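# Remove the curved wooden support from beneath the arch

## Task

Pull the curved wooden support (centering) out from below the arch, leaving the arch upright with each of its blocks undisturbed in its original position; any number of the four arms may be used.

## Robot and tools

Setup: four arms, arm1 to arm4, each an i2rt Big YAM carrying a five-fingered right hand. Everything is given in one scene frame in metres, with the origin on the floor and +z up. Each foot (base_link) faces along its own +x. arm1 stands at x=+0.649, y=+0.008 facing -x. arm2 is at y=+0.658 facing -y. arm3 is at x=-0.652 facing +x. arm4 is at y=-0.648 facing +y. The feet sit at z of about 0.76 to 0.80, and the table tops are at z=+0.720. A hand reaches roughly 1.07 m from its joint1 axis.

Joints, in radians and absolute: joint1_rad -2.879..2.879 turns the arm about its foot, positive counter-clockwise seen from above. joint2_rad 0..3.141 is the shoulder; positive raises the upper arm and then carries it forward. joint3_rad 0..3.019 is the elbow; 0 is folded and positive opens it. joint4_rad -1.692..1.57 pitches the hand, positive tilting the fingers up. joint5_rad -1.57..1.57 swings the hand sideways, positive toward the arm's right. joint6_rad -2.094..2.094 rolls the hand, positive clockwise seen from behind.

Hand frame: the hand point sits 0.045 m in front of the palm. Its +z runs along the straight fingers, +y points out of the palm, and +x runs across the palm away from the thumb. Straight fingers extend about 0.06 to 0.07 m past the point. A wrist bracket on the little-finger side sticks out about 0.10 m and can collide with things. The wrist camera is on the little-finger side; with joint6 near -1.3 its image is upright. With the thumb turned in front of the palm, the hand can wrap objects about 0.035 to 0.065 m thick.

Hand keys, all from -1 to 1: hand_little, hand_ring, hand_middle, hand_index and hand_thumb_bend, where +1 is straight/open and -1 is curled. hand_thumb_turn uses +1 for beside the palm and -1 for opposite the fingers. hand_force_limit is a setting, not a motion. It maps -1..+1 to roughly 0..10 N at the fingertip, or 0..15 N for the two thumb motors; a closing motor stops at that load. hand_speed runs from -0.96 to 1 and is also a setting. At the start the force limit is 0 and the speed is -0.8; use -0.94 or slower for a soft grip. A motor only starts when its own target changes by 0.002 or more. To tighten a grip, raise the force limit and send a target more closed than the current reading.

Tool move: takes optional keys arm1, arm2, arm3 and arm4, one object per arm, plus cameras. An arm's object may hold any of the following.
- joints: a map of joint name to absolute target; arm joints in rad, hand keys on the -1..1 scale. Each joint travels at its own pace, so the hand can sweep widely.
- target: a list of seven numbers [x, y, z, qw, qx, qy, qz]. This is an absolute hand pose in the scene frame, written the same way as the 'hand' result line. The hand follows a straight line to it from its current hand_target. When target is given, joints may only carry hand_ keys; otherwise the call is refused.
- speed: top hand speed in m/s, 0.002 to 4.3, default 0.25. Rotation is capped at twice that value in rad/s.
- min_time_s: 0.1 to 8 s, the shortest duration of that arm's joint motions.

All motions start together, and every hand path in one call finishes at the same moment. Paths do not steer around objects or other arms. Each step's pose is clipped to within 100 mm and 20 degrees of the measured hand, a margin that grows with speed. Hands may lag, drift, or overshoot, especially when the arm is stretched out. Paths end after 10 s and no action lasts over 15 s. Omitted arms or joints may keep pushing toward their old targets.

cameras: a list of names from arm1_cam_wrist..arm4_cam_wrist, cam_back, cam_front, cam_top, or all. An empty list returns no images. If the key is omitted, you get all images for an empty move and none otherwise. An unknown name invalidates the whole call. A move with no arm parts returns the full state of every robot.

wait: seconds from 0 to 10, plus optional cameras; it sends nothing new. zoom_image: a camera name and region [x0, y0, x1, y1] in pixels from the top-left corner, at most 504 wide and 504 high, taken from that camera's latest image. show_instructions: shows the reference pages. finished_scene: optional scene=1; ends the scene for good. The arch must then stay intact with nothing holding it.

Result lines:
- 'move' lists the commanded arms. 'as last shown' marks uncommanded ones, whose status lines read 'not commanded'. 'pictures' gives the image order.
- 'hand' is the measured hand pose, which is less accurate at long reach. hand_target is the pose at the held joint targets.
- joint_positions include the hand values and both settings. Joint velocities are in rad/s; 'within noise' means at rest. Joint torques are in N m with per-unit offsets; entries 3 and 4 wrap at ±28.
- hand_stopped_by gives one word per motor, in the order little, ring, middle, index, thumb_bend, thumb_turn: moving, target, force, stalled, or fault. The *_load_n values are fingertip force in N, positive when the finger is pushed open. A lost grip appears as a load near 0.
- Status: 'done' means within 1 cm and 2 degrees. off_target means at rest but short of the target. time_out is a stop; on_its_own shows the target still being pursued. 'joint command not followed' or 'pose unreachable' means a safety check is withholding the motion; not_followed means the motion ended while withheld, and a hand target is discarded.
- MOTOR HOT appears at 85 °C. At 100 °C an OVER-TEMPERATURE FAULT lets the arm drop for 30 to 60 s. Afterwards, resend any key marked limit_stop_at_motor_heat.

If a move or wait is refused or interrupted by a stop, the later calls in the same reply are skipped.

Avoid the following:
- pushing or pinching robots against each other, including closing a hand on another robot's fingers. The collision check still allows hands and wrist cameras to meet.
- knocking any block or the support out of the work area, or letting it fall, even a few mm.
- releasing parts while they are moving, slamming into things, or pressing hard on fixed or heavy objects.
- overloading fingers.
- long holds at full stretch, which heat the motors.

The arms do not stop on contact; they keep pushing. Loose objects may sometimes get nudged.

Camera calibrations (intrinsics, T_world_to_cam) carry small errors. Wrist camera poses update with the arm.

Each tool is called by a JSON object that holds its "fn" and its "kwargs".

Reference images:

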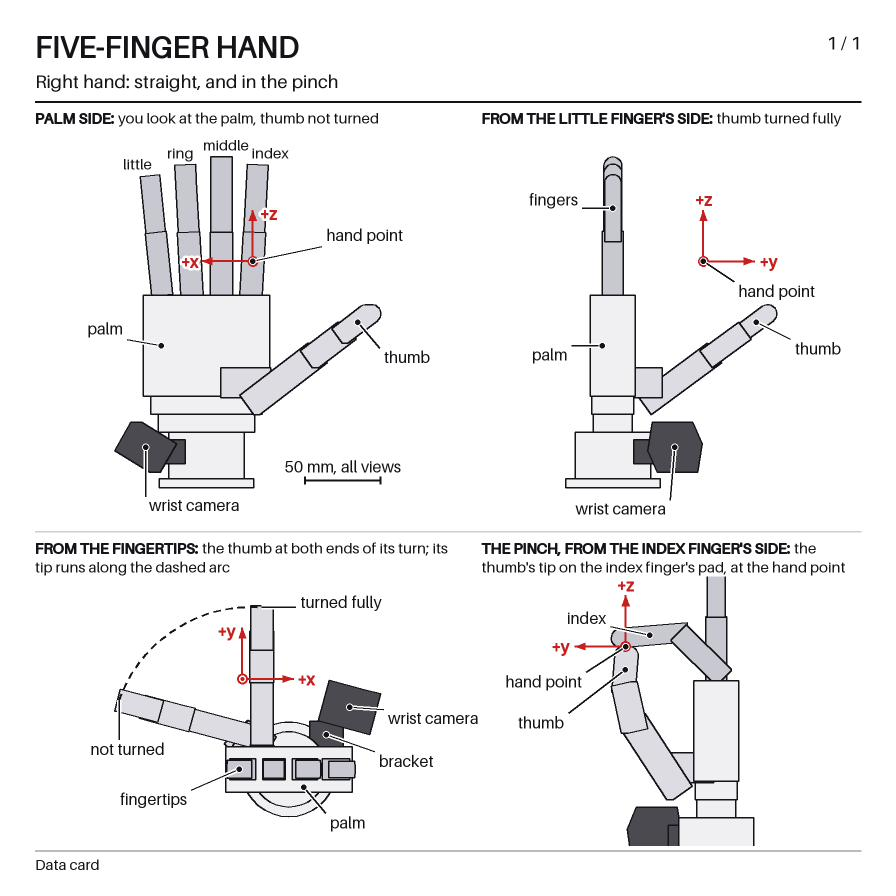

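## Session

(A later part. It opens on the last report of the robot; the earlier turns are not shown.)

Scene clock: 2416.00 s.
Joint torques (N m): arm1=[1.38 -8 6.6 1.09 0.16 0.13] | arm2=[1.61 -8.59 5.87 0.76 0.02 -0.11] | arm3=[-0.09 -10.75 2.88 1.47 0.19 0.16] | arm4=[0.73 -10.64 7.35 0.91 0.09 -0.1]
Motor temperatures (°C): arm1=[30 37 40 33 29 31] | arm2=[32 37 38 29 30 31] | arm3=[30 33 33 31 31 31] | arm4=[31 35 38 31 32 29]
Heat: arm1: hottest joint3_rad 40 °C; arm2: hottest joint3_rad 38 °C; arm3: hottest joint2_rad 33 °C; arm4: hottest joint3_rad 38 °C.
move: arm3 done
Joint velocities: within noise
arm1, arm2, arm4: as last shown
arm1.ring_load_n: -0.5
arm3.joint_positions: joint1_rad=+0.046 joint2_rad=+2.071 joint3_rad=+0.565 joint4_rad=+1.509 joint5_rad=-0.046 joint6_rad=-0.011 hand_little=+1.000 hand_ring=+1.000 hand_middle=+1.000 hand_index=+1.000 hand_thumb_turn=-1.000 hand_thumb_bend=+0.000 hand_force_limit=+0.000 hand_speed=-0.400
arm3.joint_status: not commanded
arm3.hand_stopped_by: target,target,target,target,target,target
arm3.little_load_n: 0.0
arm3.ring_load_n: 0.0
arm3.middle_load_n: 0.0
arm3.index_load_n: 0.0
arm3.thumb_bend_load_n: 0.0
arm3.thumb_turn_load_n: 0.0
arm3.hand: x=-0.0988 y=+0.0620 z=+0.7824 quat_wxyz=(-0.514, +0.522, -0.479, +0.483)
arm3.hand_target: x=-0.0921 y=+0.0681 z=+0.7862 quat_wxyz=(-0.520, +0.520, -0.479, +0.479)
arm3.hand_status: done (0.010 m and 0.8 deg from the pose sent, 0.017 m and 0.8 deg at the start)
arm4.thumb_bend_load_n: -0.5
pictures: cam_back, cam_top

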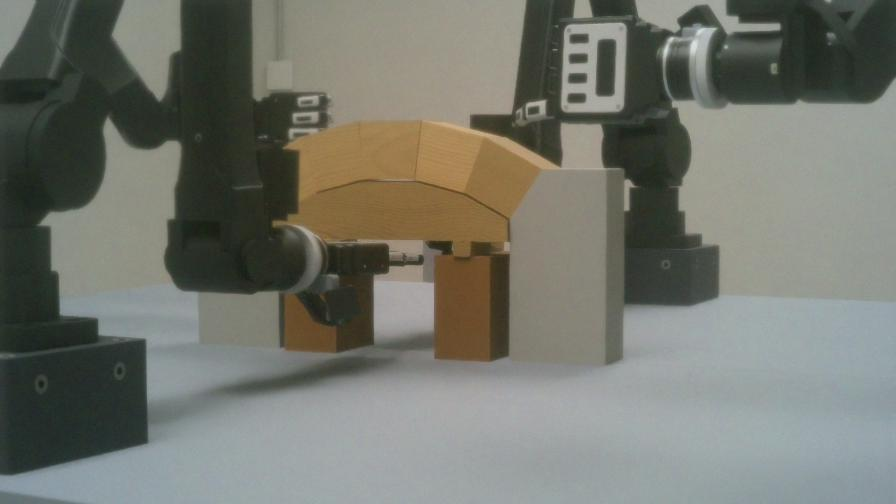

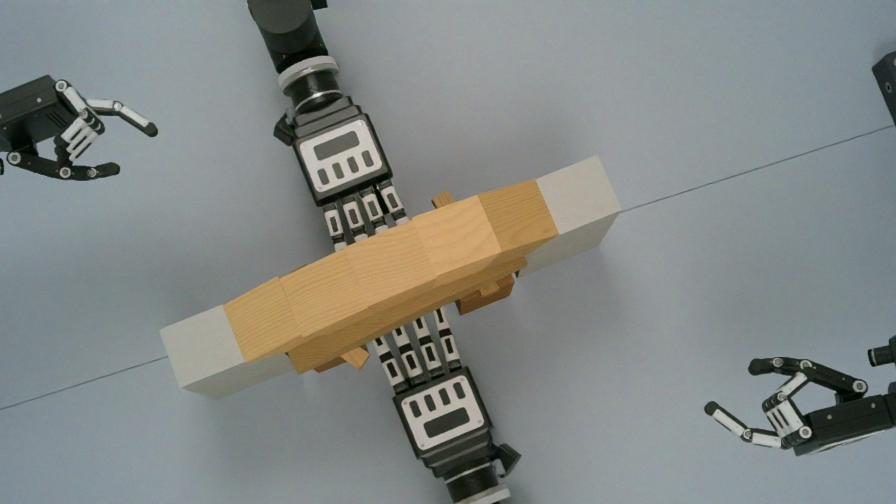

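{"fn": "move", "kwargs": {"arm3": {"target": [-0.064, 0.0715, 0.789, 0.5199, -0.5199, 0.4793, -0.4793], "speed": 0.05}, "cameras": ["cam_top", "cam_back", "cam_front"]}}

{"fn": "zoom_image", "kwargs": {"camera": "cam_top", "region": [320, 240, 520, 380]}}

{"fn": "zoom_image", "kwargs": {"camera": "cam_back", "region": [380, 220, 500, 290]}}

{"fn": "zoom_image", "kwargs": {"camera": "cam_front", "region": [440, 250, 600, 350]}}

Scene clock: 2445.93 s.
Joint torques (N m): arm1=[1.2 -7.59 6.52 0.98 0.15 0.16] | arm2=[1.67 -8.7 5.86 0.73 0.02 -0.11] | arm3=[0.03 -11.34 3.55 1.5 0.21 0.11] | arm4=[0.67 -10.87 7.36 1.07 0.11 -0.08]
Motor temperatures (°C): arm1=[30 37 40 33 29 31] | arm2=[32 36 38 29 30 31] | arm3=[30 34 33 30 31 31] | arm4=[31 34 38 31 32 29]
Heat: arm1: hottest joint3_rad 40 °C; arm2: hottest joint3_rad 38 °C; arm3: hottest joint2_rad 34 °C; arm4: hottest joint3_rad 38 °C.
move: arm3 off_target
Joint velocities: within noise
arm1, arm2, arm4: as last shown
arm1.ring_load_n: 0.0
arm1.thumb_bend_load_n: 0.0
arm2.middle_load_n: 0.5
arm3.joint_positions: joint1_rad=+0.052 joint2_rad=+2.071 joint3_rad=+0.638 joint4_rad=+1.436 joint5_rad=-0.040 joint6_rad=-0.011 hand_little=+1.000 hand_ring=+1.000 hand_middle=+1.000 hand_index=+1.000 hand_thumb_turn=-1.000 hand_thumb_bend=+0.000 hand_force_limit=+0.000 hand_speed=-0.400
arm3.joint_status: not commanded
arm3.hand_stopped_by: target,target,target,target,target,target
arm3.little_load_n: 0.0
arm3.ring_load_n: 0.0
arm3.middle_load_n: 0.0
arm3.index_load_n: 0.0
arm3.thumb_bend_load_n: 0.0
arm3.thumb_turn_load_n: 0.0
arm3.hand: x=-0.0714 y=+0.0651 z=+0.7847 quat_wxyz=(-0.514, +0.523, -0.479, +0.483)
arm3.hand_target: x=-0.0642 y=+0.0716 z=+0.7891 quat_wxyz=(-0.520, +0.520, -0.479, +0.479)
arm3.hand_status: off_target (0.011 m and 0.9 deg from the pose sent, 0.037 m and 0.8 deg at the start)
arm4.thumb_bend_load_n: 0.0
arm4.thumb_turn_load_n: 1.0
pictures: cam_back, cam_front, cam_top

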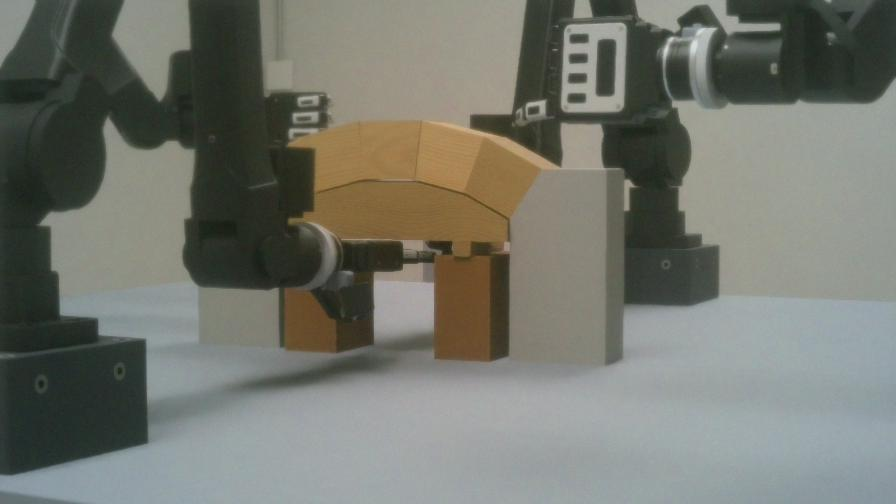

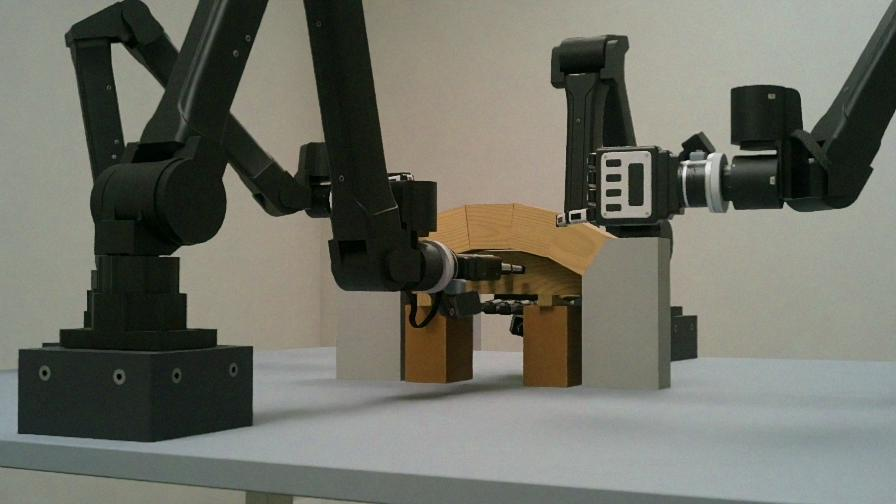

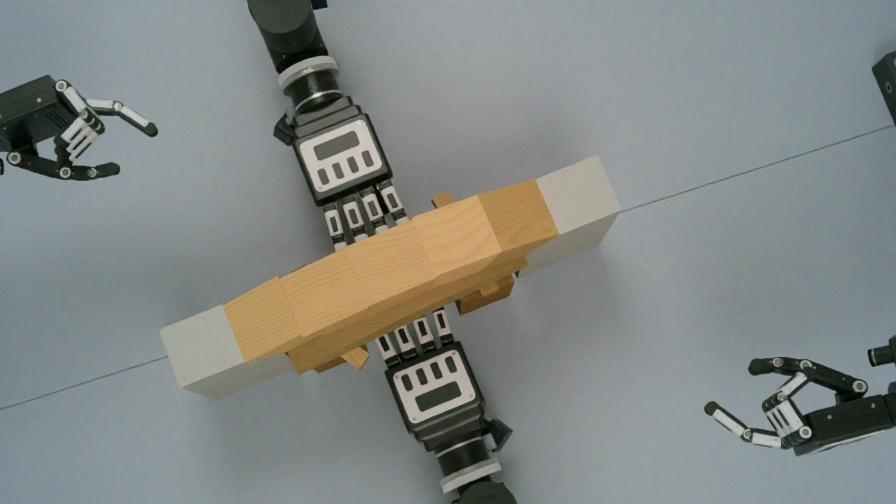

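Scaled by 2.520 from the camera's image (finer frame: 1280x720).

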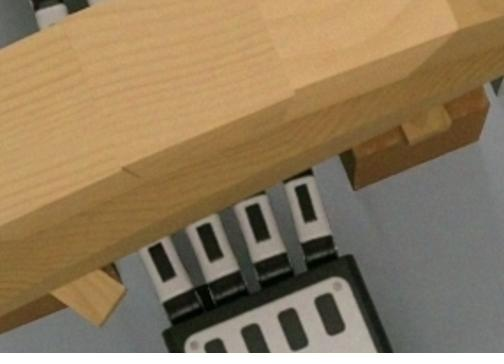

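Scaled by 4.200 from the camera's image (finer frame: 1280x720).

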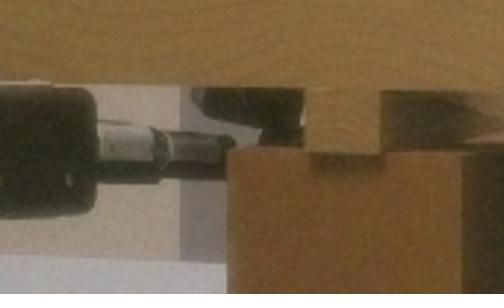

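Scaled by 3.150 from the camera's image (finer frame: 1280x720).

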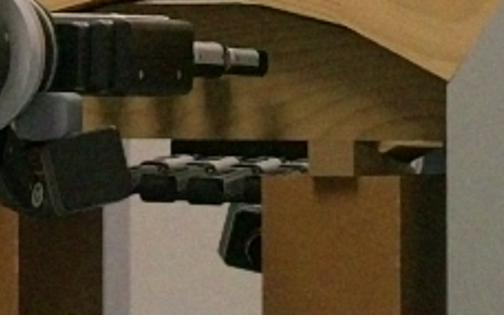

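{"fn": "move", "kwargs": {"arm3": {"target": [-0.064, 0.0715, 0.793, 0.5199, -0.5199, 0.4793, -0.4793], "speed": 0.05}, "arm1": {"target": [0.075, -0.002, 0.818, 0.4793, -0.4793, -0.5199, 0.5199], "speed": 0.06}, "cameras": ["cam_top", "cam_back", "cam_front"]}}

{"fn": "zoom_image", "kwargs": {"camera": "cam_front", "region": [400, 220, 600, 350]}}

{"fn": "zoom_image", "kwargs": {"camera": "cam_back", "region": [380, 220, 500, 290]}}

Scene clock: 2467.93 s.
Joint torques (N m): arm1=[1.55 -10.29 3.51 1.95 0.19 0.16] | arm2=[1.61 -8.59 5.86 0.75 0.02 -0.12] | arm3=[0.62 -12.1 3.41 1.61 0.23 0.13] | arm4=[0.62 -10.81 7.41 0.92 0.11 -0.09]
Motor temperatures (°C): arm1=[30 37 40 33 29 31] | arm2=[32 36 38 29 30 31] | arm3=[30 34 33 30 31 31] | arm4=[31 34 38 31 32 29]
Heat: arm1: hottest joint3_rad 40 °C; arm2: hottest joint3_rad 38 °C; arm3: hottest joint2_rad 34 °C; arm4: hottest joint3_rad 38 °C.
move: arm1 done; arm3 off_target
Joint velocities: within noise
arm1.joint_positions: joint1_rad=-0.148 joint2_rad=+1.976 joint3_rad=+0.609 joint4_rad=+1.348 joint5_rad=-0.178 joint6_rad=-0.019 hand_little=+1.000 hand_ring=+1.000 hand_middle=+1.000 hand_index=+1.000 hand_thumb_turn=-0.889 hand_thumb_bend=+0.001 hand_force_limit=+0.000 hand_speed=-0.800
arm1.joint_status: not commanded
arm1.hand_stopped_by: target,target,target,target,target,force
arm1.little_load_n: 0.0
arm1.ring_load_n: 0.0
arm1.middle_load_n: 0.0
arm1.index_load_n: 0.0
arm1.thumb_bend_load_n: 0.0
arm1.thumb_turn_load_n: 0.0
arm1.hand: x=+0.0756 y=+0.0021 z=+0.8090 quat_wxyz=(+0.479, -0.481, -0.525, +0.513)
arm1.hand_target: x=+0.0749 y=-0.0021 z=+0.8179 quat_wxyz=(+0.479, -0.479, -0.520, +0.520)
arm1.hand_status: done (0.010 m and 1.0 deg from the pose sent, 0.030 m and 1.2 deg at the start)
arm2.joint_positions: joint1_rad=+0.766 joint2_rad=+1.363 joint3_rad=+0.389 joint4_rad=+0.991 joint5_rad=+0.710 joint6_rad=-1.568 hand_little=-1.000 hand_ring=-1.000 hand_middle=-1.000 hand_index=+0.300 hand_thumb_turn=-0.799 hand_thumb_bend=+0.299 hand_force_limit=+0.000 hand_speed=-0.800
arm2.joint_status: not commanded
arm2.hand_stopped_by: target,target,target,target,target,target
arm2.little_load_n: 0.0
arm2.ring_load_n: 0.0
arm2.middle_load_n: 0.5
arm2.index_load_n: 0.0
arm2.thumb_bend_load_n: -2.0
arm2.thumb_turn_load_n: 4.5
arm2.hand: x=+0.1608 y=+0.2476 z=+0.9315 quat_wxyz=(+0.477, +0.512, -0.482, +0.527)
arm2.hand_target: x=+0.1600 y=+0.2500 z=+0.9301 quat_wxyz=(+0.479, +0.520, -0.479, +0.520)
arm2.hand_status: not commanded
arm3.joint_positions: joint1_rad=+0.052 joint2_rad=+2.068 joint3_rad=+0.638 joint4_rad=+1.425 joint5_rad=-0.040 joint6_rad=-0.011 hand_little=+1.000 hand_ring=+1.000 hand_middle=+1.000 hand_index=+1.000 hand_thumb_turn=-1.000 hand_thumb_bend=+0.000 hand_force_limit=+0.000 hand_speed=-0.400
arm3.joint_status: not commanded
arm3.hand_stopped_by: target,target,target,target,target,target
arm3.little_load_n: 0.0
arm3.ring_load_n: 0.0
arm3.middle_load_n: 0.0
arm3.index_load_n: 0.0
arm3.thumb_bend_load_n: 0.0
arm3.thumb_turn_load_n: 0.0
arm3.hand: x=-0.0716 y=+0.0651 z=+0.7838 quat_wxyz=(-0.512, +0.524, -0.481, +0.481)
arm3.hand_target: x=-0.0642 y=+0.0715 z=+0.7931 quat_wxyz=(-0.520, +0.520, -0.479, +0.479)
arm3.hand_status: off_target (0.014 m and 1.1 deg from the pose sent, 0.013 m and 0.9 deg at the start)
arm4: as last shown
arm4.thumb_bend_load_n: -0.5
arm4.thumb_turn_load_n: 0.5
pictures: cam_back, cam_front, cam_top

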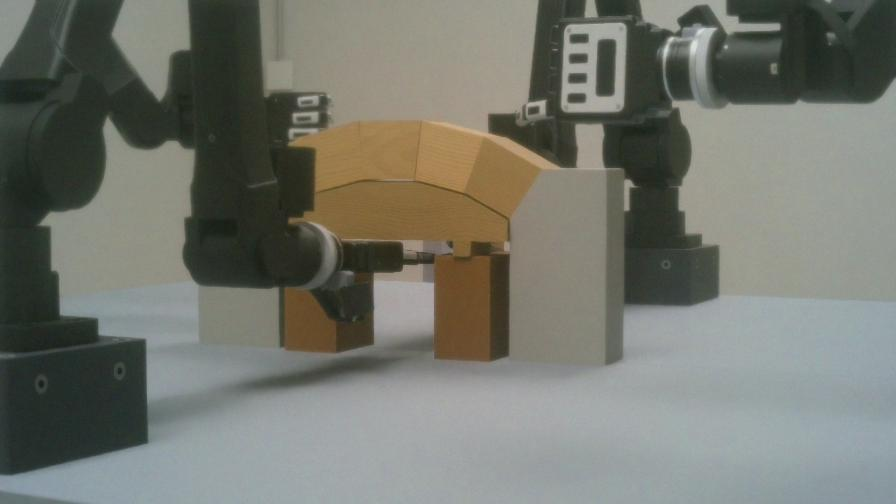

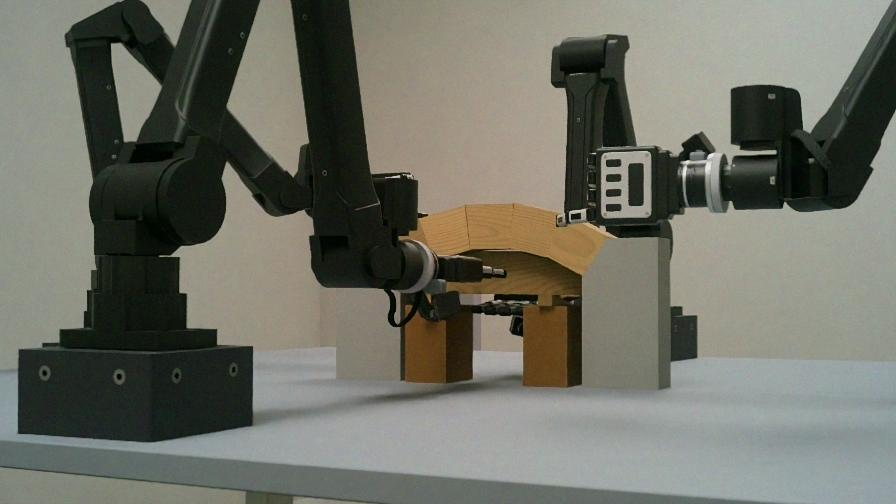

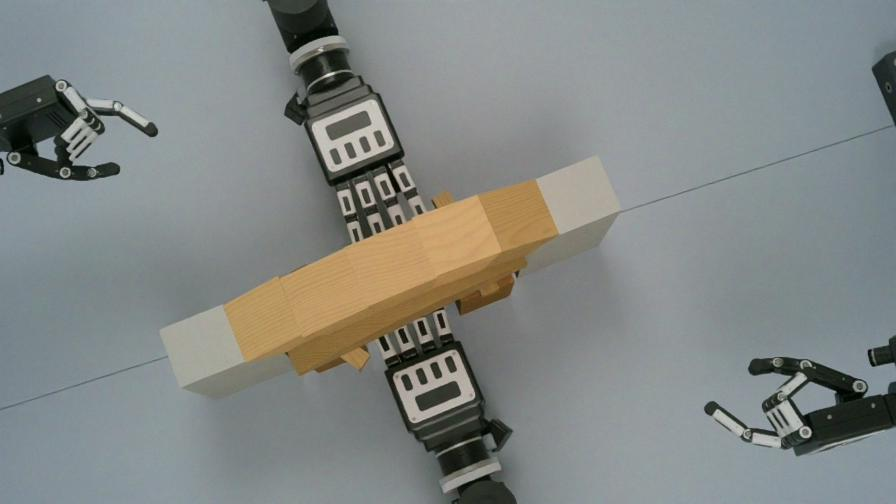

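Scaled by 2.520 from the camera's image (finer frame: 1280x720).

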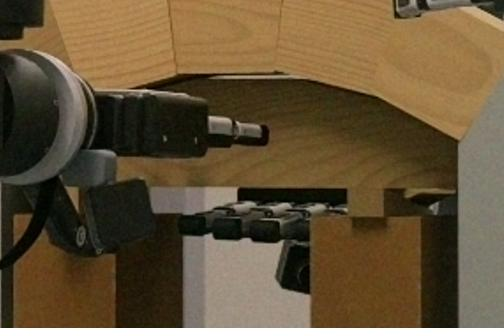

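Scaled by 4.200 from the camera's image (finer frame: 1280x720).

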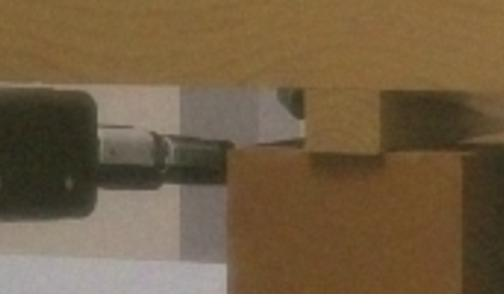

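{"fn": "move", "kwargs": {"arm3": {"target": [-0.064, 0.0715, 0.798, 0.5199, -0.5199, 0.4793, -0.4793], "speed": 0.04}, "arm1": {"target": [0.040, -0.005, 0.820, 0.4793, -0.4793, -0.5199, 0.5199], "speed": 0.04}, "cameras": ["cam_top", "cam_back", "cam_front"]}}

{"fn": "zoom_image", "kwargs": {"camera": "cam_front", "region": [400, 220, 600, 350]}}

{"fn": "zoom_image", "kwargs": {"camera": "cam_back", "region": [340, 160, 540, 290]}}

{"fn": "zoom_image", "kwargs": {"camera": "cam_top", "region": [280, 180, 540, 400]}}

Scene clock: 2488.43 s.
Joint torques (N m): arm1=[0.97 -9.05 7.16 1.14 0.23 0.17] | arm2=[1.61 -8.64 5.87 0.72 0.03 -0.12] | arm3=[0.26 -12.22 3.29 1.51 0.17 0.13] | arm4=[0.62 -10.99 7.46 1.01 0.09 -0.11]
Motor temperatures (°C): arm1=[30 37 40 33 29 31] | arm2=[32 36 38 29 30 31] | arm3=[30 34 33 30 31 31] | arm4=[31 34 38 31 32 29]
Heat: arm1: hottest joint3_rad 40 °C; arm2: hottest joint3_rad 38 °C; arm3: hottest joint2_rad 34 °C; arm4: hottest joint3_rad 38 °C.
move: arm1 off_target; arm3 off_target
Joint velocities: within noise
arm1.joint_positions: joint1_rad=-0.136 joint2_rad=+1.976 joint3_rad=+0.669 joint4_rad=+1.293 joint5_rad=-0.163 joint6_rad=-0.019 hand_little=+1.000 hand_ring=+1.000 hand_middle=+1.000 hand_index=+1.000 hand_thumb_turn=-0.889 hand_thumb_bend=+0.001 hand_force_limit=+0.000 hand_speed=-0.800
arm1.joint_status: not commanded
arm1.hand_stopped_by: target,target,target,target,target,force
arm1.little_load_n: 0.0
arm1.ring_load_n: 0.0
arm1.middle_load_n: -0.5
arm1.index_load_n: -0.5
arm1.thumb_bend_load_n: 0.0
arm1.thumb_turn_load_n: 0.0
arm1.hand: x=+0.0524 y=-0.0002 z=+0.8159 quat_wxyz=(+0.481, -0.480, -0.524, +0.514)
arm1.hand_target: x=+0.0405 y=-0.0051 z=+0.8202 quat_wxyz=(+0.479, -0.479, -0.520, +0.520)
arm1.hand_status: off_target (0.014 m and 0.9 deg from the pose sent, 0.038 m and 1.0 deg at the start)
arm2, arm4: as last shown
arm2.ring_load_n: 0.5
arm3.joint_positions: joint1_rad=+0.052 joint2_rad=+2.050 joint3_rad=+0.638 joint4_rad=+1.411 joint5_rad=-0.040 joint6_rad=-0.011 hand_little=+1.000 hand_ring=+1.000 hand_middle=+1.000 hand_index=+1.000 hand_thumb_turn=-1.000 hand_thumb_bend=+0.000 hand_force_limit=+0.000 hand_speed=-0.400
arm3.joint_status: not commanded
arm3.hand_stopped_by: target,target,target,target,target,target
arm3.little_load_n: 0.0
arm3.ring_load_n: 0.0
arm3.middle_load_n: -0.5
arm3.index_load_n: 0.0
arm3.thumb_bend_load_n: 0.0
arm3.thumb_turn_load_n: 0.0
arm3.hand: x=-0.0700 y=+0.0652 z=+0.7899 quat_wxyz=(-0.513, +0.523, -0.480, +0.482)
arm3.hand_target: x=-0.0641 y=+0.0715 z=+0.7982 quat_wxyz=(-0.520, +0.520, -0.479, +0.479)
arm3.hand_status: off_target (0.012 m and 1.0 deg from the pose sent, 0.017 m and 1.1 deg at the start)
arm4.little_load_n: 0.5
arm4.thumb_bend_load_n: 0.0
pictures: cam_back, cam_front, cam_top

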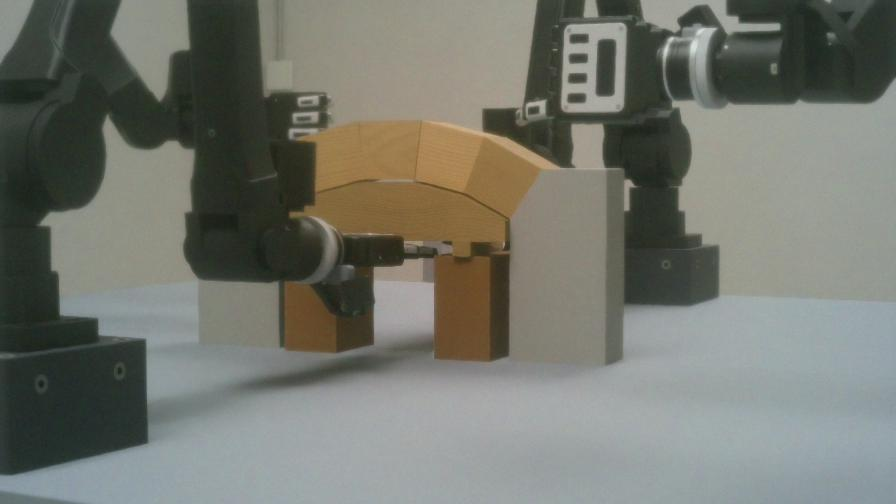

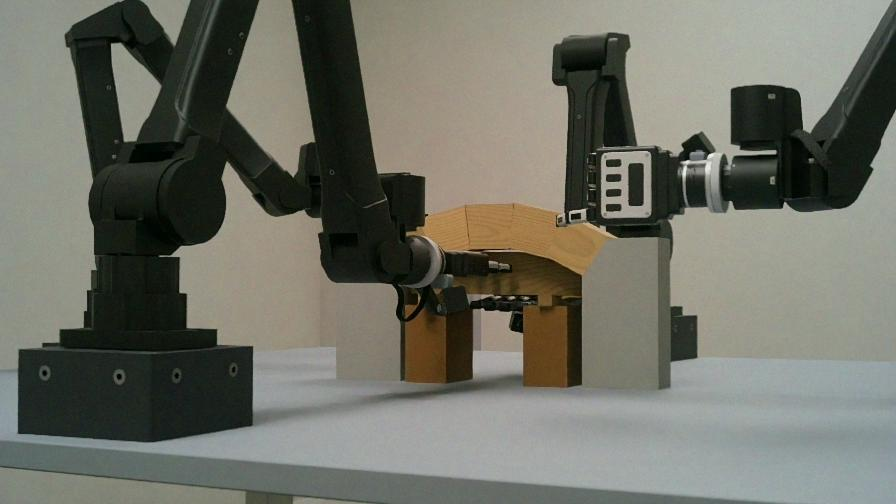

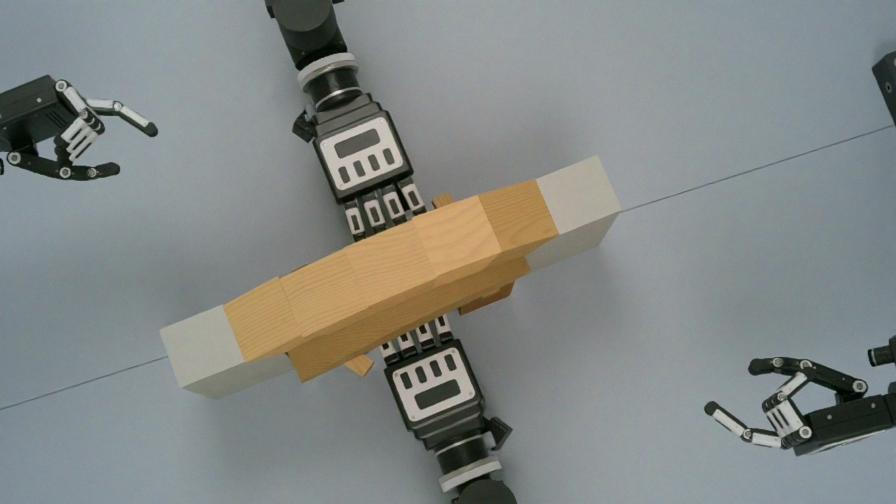

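Scaled by 2.520 from the camera's image (finer frame: 1280x720).

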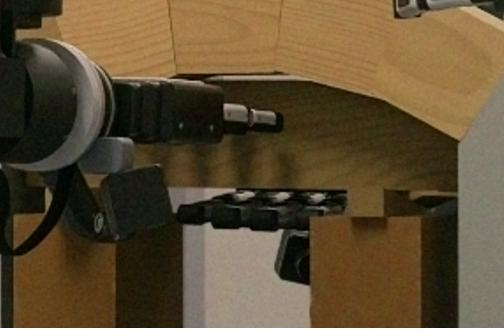

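Scaled by 2.520 from the camera's image (finer frame: 1280x720).

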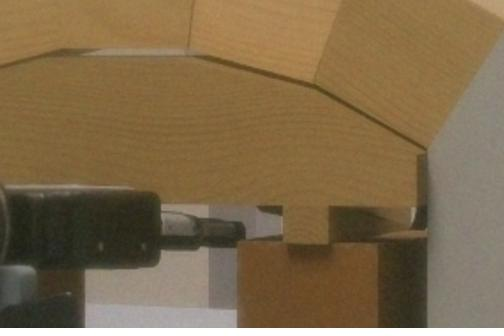

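Scaled by 1.938 from the camera's image (finer frame: 1280x720).

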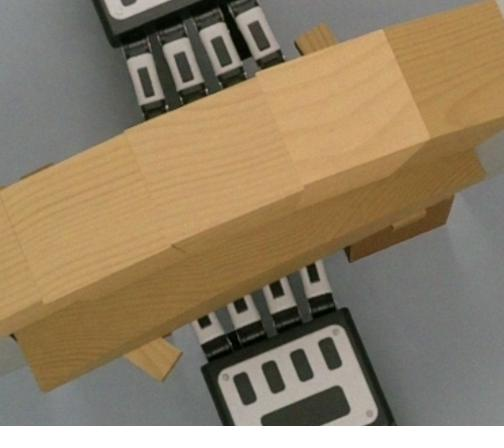

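{"fn": "move", "kwargs": {"arm1": {"target": [0.075, -0.026, 0.818, 0.4793, -0.4793, -0.5199, 0.5199], "speed": 0.08}, "cameras": []}}

{"fn": "zoom_image", "kwargs": {"camera": "cam_front", "region": [540, 180, 640, 320]}}

{"fn": "zoom_image", "kwargs": {"camera": "cam_back", "region": [470, 200, 540, 270]}}

{"fn": "zoom_image", "kwargs": {"camera": "cam_top", "region": [270, 320, 390, 400]}}

{"fn": "zoom_image", "kwargs": {"camera": "cam_top", "region": [480, 220, 600, 300]}}

Scene clock: 2517.17 s.
Joint torques (N m): arm1=[2.08 -9.88 3.63 2.96 0.2 0.2] | arm2=[1.73 -8.64 5.86 0.76 0.03 -0.11] | arm3=[0.03 -12.1 3.28 1.52 0.2 0.11] | arm4=[0.56 -10.99 7.35 0.99 0.1 -0.08]
Motor temperatures (°C): arm1=[30 37 40 33 29 31] | arm2=[32 36 38 29 30 31] | arm3=[30 34 33 30 31 31] | arm4=[31 34 38 31 32 29]
Heat: arm1: hottest joint3_rad 40 °C; arm2: hottest joint3_rad 38 °C; arm3: hottest joint2_rad 34 °C; arm4: hottest joint3_rad 38 °C.
move: arm1 off_target
Joint velocities: within noise
arm1.joint_positions: joint1_rad=-0.086 joint2_rad=+1.976 joint3_rad=+0.603 joint4_rad=+1.323 joint5_rad=-0.115 joint6_rad=-0.019 hand_little=+1.000 hand_ring=+1.000 hand_middle=+1.000 hand_index=+1.000 hand_thumb_turn=-0.889 hand_thumb_bend=+0.001 hand_force_limit=+0.000 hand_speed=-0.800
arm1.joint_status: not commanded
arm1.hand_stopped_by: target,target,target,target,target,force
arm1.little_load_n: 0.0
arm1.ring_load_n: 0.0
arm1.middle_load_n: 0.0
arm1.index_load_n: 0.0
arm1.thumb_bend_load_n: 0.5
arm1.thumb_turn_load_n: 0.0
arm1.hand: x=+0.0781 y=-0.0221 z=+0.8007 quat_wxyz=(+0.471, -0.489, -0.533, +0.506)
arm1.hand_target: x=+0.0752 y=-0.0259 z=+0.8177 quat_wxyz=(+0.479, -0.479, -0.520, +0.520)
arm1.hand_status: off_target (0.018 m and 2.6 deg from the pose sent, 0.034 m and 0.9 deg at the start)
arm2, arm3: as last shown
arm2.ring_load_n: 0.0
arm3.ring_load_n: -0.5
arm3.middle_load_n: 0.0
arm4.joint_positions: joint1_rad=+0.909 joint2_rad=+1.393 joint3_rad=+0.586 joint4_rad=+0.794 joint5_rad=+0.995 joint6_rad=-1.543 hand_little=-1.000 hand_ring=-1.000 hand_middle=-1.000 hand_index=+0.350 hand_thumb_turn=-0.750 hand_thumb_bend=+0.299 hand_force_limit=+0.300 hand_speed=-0.800
arm4.joint_status: not commanded
arm4.hand_stopped_by: target,target,target,target,target,force
arm4.little_load_n: 0.0
arm4.ring_load_n: 0.0
arm4.middle_load_n: 0.5
arm4.index_load_n: 0.0
arm4.thumb_bend_load_n: -0.5
arm4.thumb_turn_load_n: 0.5
arm4.hand: x=-0.2204 y=-0.2449 z=+0.9709 quat_wxyz=(-0.488, +0.517, +0.479, +0.515)
arm4.hand_target: x=-0.2201 y=-0.2499 z=+0.9700 quat_wxyz=(-0.485, +0.514, +0.485, +0.514)
arm4.hand_status: not commanded

Scaled by 3.600 from the camera's image (finer frame: 1280x720).
This view is cut from an older image: the scene may have changed since it was taken.

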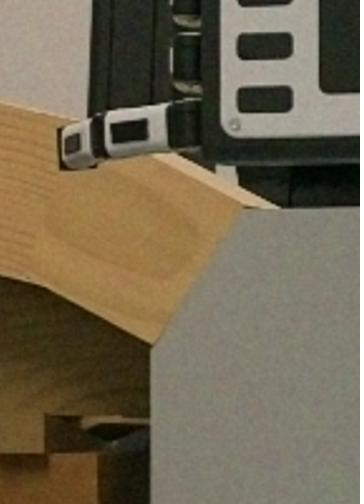

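Scaled by 7.200 from the camera's image (finer frame: 1280x720).
This view is cut from an older image: the scene may have changed since it was taken.

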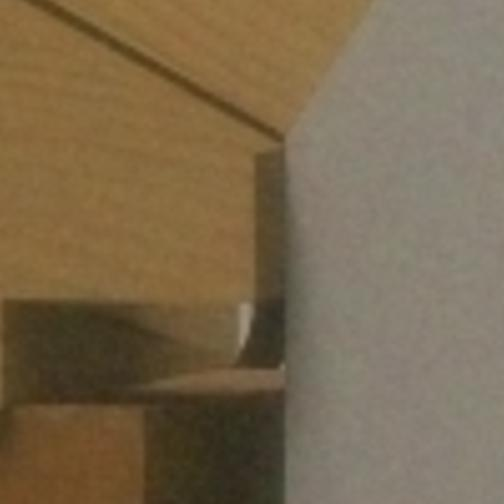

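Scaled by 4.200 from the camera's image (finer frame: 1280x720).
This view is cut from an older image: the scene may have changed since it was taken.

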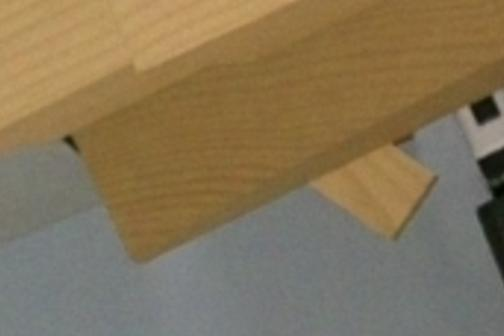

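Scaled by 4.200 from the camera's image (finer frame: 1280x720).
This view is cut from an older image: the scene may have changed since it was taken.

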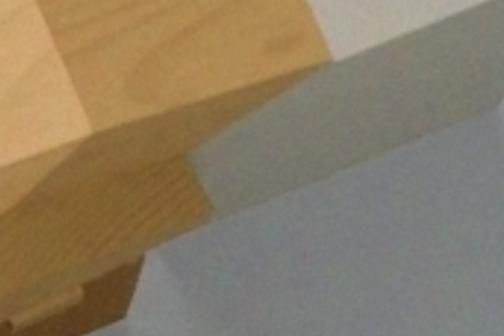

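{"fn": "move", "kwargs": {"arm1": {"target": [0.072, -0.020, 0.828, 0.4793, -0.4793, -0.5199, 0.5199], "speed": 0.08}, "cameras": ["cam_front", "cam_top"]}}

{"fn": "zoom_image", "kwargs": {"camera": "cam_front", "region": [400, 220, 600, 350]}}

{"fn": "zoom_image", "kwargs": {"camera": "cam_top", "region": [330, 130, 530, 270]}}

Scene clock: 2551.60 s.
Joint torques (N m): arm1=[0.32 -9.76 4.48 1.61 -0.14 0.19] | arm2=[1.55 -8.76 5.87 0.75 0.02 -0.12] | arm3=[0.5 -12.1 3.29 1.48 0.21 0.13] | arm4=[0.73 -10.64 7.36 1.06 0.1 -0.08]
Motor temperatures (°C): arm1=[29 37 40 34 29 31] | arm2=[32 36 38 29 30 31] | arm3=[30 35 33 30 31 31] | arm4=[31 34 38 31 32 29]
Heat: arm1: hottest joint3_rad 40 °C; arm2: hottest joint3_rad 38 °C; arm3: hottest joint2_rad 35 °C; arm4: hottest joint3_rad 38 °C.
move: arm1 done
Joint velocities: arm1=[-0.015 -0.005 -0.007 -0.046 0.007 0.022] | arm2=[within noise] | arm3=[within noise] | arm4=[within noise]
arm1.joint_positions: joint1_rad=-0.086 joint2_rad=+1.942 joint3_rad=+0.603 joint4_rad=+1.323 joint5_rad=-0.122 joint6_rad=-0.019 hand_little=+1.000 hand_ring=+1.000 hand_middle=+1.000 hand_index=+1.000 hand_thumb_turn=-0.889 hand_thumb_bend=+0.001 hand_force_limit=+0.000 hand_speed=-0.800
arm1.joint_status: not commanded
arm1.hand_stopped_by: target,target,target,target,target,force
arm1.little_load_n: 0.0
arm1.ring_load_n: 0.0
arm1.middle_load_n: 0.0
arm1.index_load_n: 0.0
arm1.thumb_bend_load_n: 0.5
arm1.thumb_turn_load_n: 0.0
arm1.hand: x=+0.0745 y=-0.0232 z=+0.8198 quat_wxyz=(+0.479, -0.478, -0.526, +0.515)
arm1.hand_target: x=+0.0721 y=-0.0200 z=+0.8279 quat_wxyz=(+0.479, -0.479, -0.520, +0.520)
arm1.hand_status: done (0.009 m and 0.9 deg from the pose sent, 0.028 m and 2.6 deg at the start)
arm2, arm3, arm4: as last shown
arm2.thumb_turn_load_n: 4.0
arm3.little_load_n: -0.5
arm3.ring_load_n: 0.0

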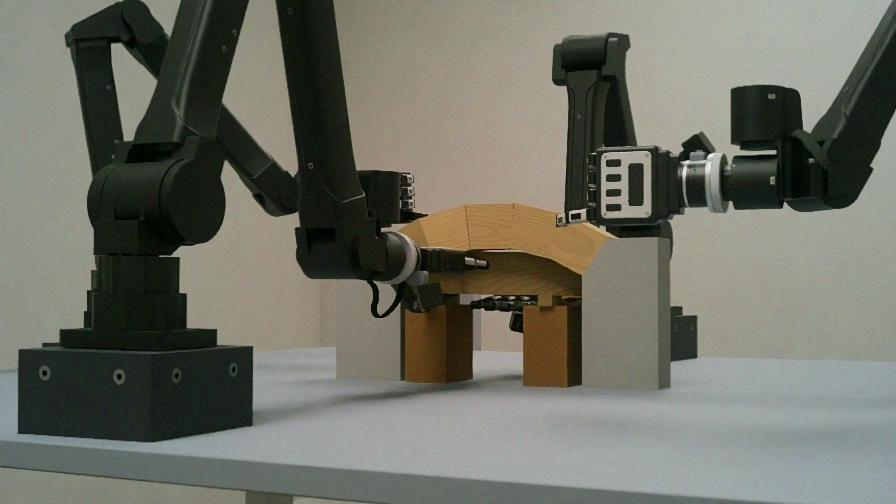

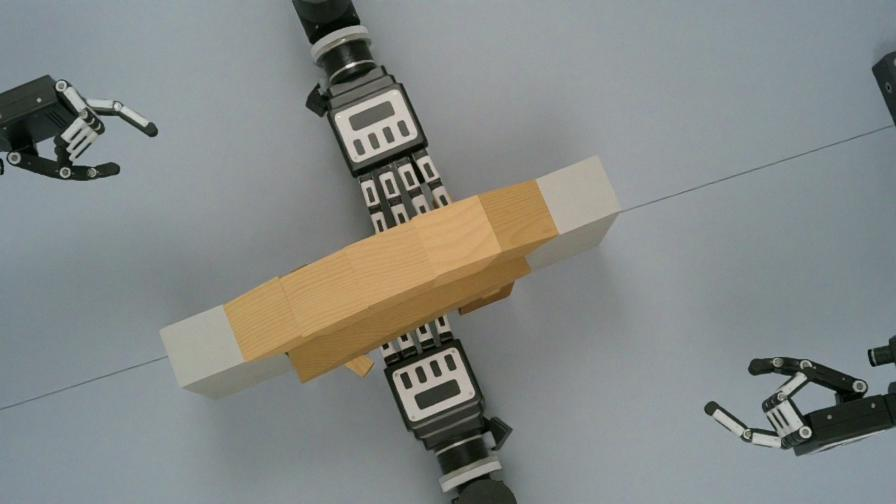

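Scaled by 2.520 from the camera's image (finer frame: 1280x720).

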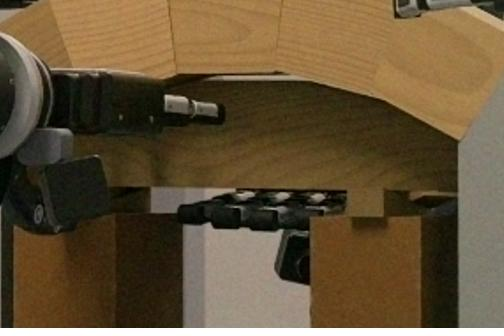

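Scaled by 2.520 from the camera's image (finer frame: 1280x720).

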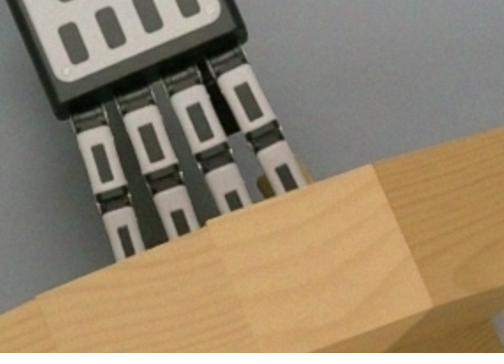

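{"fn": "move", "kwargs": {"arm1": {"target": [0.060, -0.022, 0.808, 0.4793, -0.4793, -0.5199, 0.5199], "speed": 0.04}}}

Scene clock: 2561.27 s.
Joint torques (N m): arm1=[0.73 -7.82 6.11 3 0.1 0.17] | arm2=[1.49 -8.64 5.89 0.75 0.02 -0.12] | arm3=[0.26 -11.87 3.25 1.52 0.2 0.1] | arm4=[0.62 -10.87 7.35 0.95 0.09 -0.09]
Motor temperatures (°C): arm1=[29 37 40 34 29 31] | arm2=[32 36 38 29 30 31] | arm3=[30 35 33 30 31 31] | arm4=[31 34 38 31 32 29]
Heat: arm1: hottest joint3_rad 40 °C; arm2: hottest joint3_rad 38 °C; arm3: hottest joint2_rad 35 °C; arm4: hottest joint3_rad 38 °C.
move: arm1 off_target
Joint velocities: within noise
arm1.joint_positions: joint1_rad=-0.086 joint2_rad=+1.990 joint3_rad=+0.623 joint4_rad=+1.323 joint5_rad=-0.122 joint6_rad=-0.019 hand_little=+1.000 hand_ring=+1.000 hand_middle=+1.000 hand_index=+1.000 hand_thumb_turn=-0.889 hand_thumb_bend=+0.001 hand_force_limit=+0.000 hand_speed=-0.800
arm1.joint_status: not commanded
arm1.hand_stopped_by: target,target,target,target,target,force
arm1.little_load_n: 0.0
arm1.ring_load_n: 0.0
arm1.middle_load_n: 0.0
arm1.index_load_n: 0.0
arm1.thumb_bend_load_n: 0.0
arm1.thumb_turn_load_n: 0.0
arm1.hand: x=+0.0711 y=-0.0232 z=+0.8002 quat_wxyz=(+0.471, -0.485, -0.533, +0.509)
arm1.hand_target: x=+0.0605 y=-0.0219 z=+0.8082 quat_wxyz=(+0.479, -0.479, -0.520, +0.520)
arm1.hand_status: off_target (0.014 m and 2.3 deg from the pose sent, 0.019 m and 0.9 deg at the start)
arm2, arm3, arm4: as last shown
arm3.little_load_n: 0.0
arm3.index_load_n: -0.5
pictures: none

{"fn": "move", "kwargs": {"arm1": {"target": [0.062, -0.022, 0.822, 0.4793, -0.4793, -0.5199, 0.5199], "speed": 0.04}, "cameras": ["cam_front"]}}

{"fn": "zoom_image", "kwargs": {"camera": "cam_front", "region": [400, 220, 600, 350]}}

Scene clock: 2569.37 s.
Joint torques (N m): arm1=[0.97 -10.11 5.09 1.65 0.11 0.19] | arm2=[1.61 -8.64 5.87 0.76 0.02 -0.11] | arm3=[0.03 -11.75 3.36 1.59 0.21 0.13] | arm4=[0.85 -11.28 7.39 0.98 0.09 -0.09]
Motor temperatures (°C): arm1=[29 37 40 34 29 31] | arm2=[32 36 38 29 30 31] | arm3=[30 35 33 30 31 31] | arm4=[31 34 38 31 32 29]
Heat: arm1: hottest joint3_rad 40 °C; arm2: hottest joint3_rad 38 °C; arm3: hottest joint2_rad 35 °C; arm4: hottest joint3_rad 38 °C.
move: arm1 off_target
Joint velocities: within noise
arm1.joint_positions: joint1_rad=-0.086 joint2_rad=+1.971 joint3_rad=+0.623 joint4_rad=+1.323 joint5_rad=-0.122 joint6_rad=-0.019 hand_little=+1.000 hand_ring=+1.000 hand_middle=+1.000 hand_index=+1.000 hand_thumb_turn=-0.889 hand_thumb_bend=+0.001 hand_force_limit=+0.000 hand_speed=-0.800
arm1.joint_status: not commanded
arm1.hand_stopped_by: target,target,target,target,target,force
arm1.little_load_n: 0.0
arm1.ring_load_n: 0.0
arm1.middle_load_n: 0.0
arm1.index_load_n: -0.5
arm1.thumb_bend_load_n: 0.0
arm1.thumb_turn_load_n: 0.0
arm1.hand: x=+0.0689 y=-0.0230 z=+0.8106 quat_wxyz=(+0.476, -0.480, -0.528, +0.513)
arm1.hand_target: x=+0.0622 y=-0.0220 z=+0.8221 quat_wxyz=(+0.479, -0.479, -0.520, +0.520)
arm1.hand_status: off_target (0.013 m and 1.3 deg from the pose sent, 0.024 m and 2.3 deg at the start)
arm2, arm3, arm4: as last shown
arm2.thumb_turn_load_n: 4.5
arm3.index_load_n: 0.0
arm4.thumb_bend_load_n: 0.0

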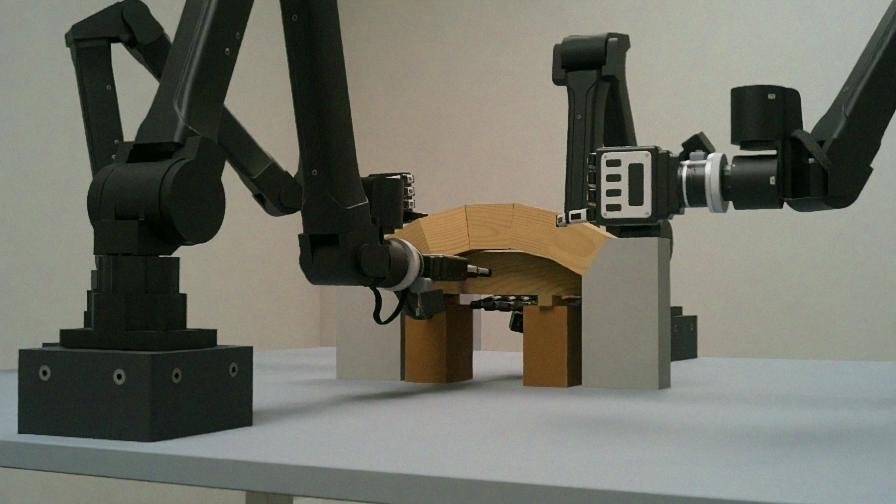

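Scaled by 2.520 from the camera's image (finer frame: 1280x720).

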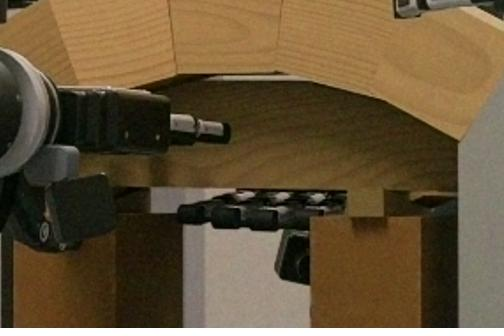

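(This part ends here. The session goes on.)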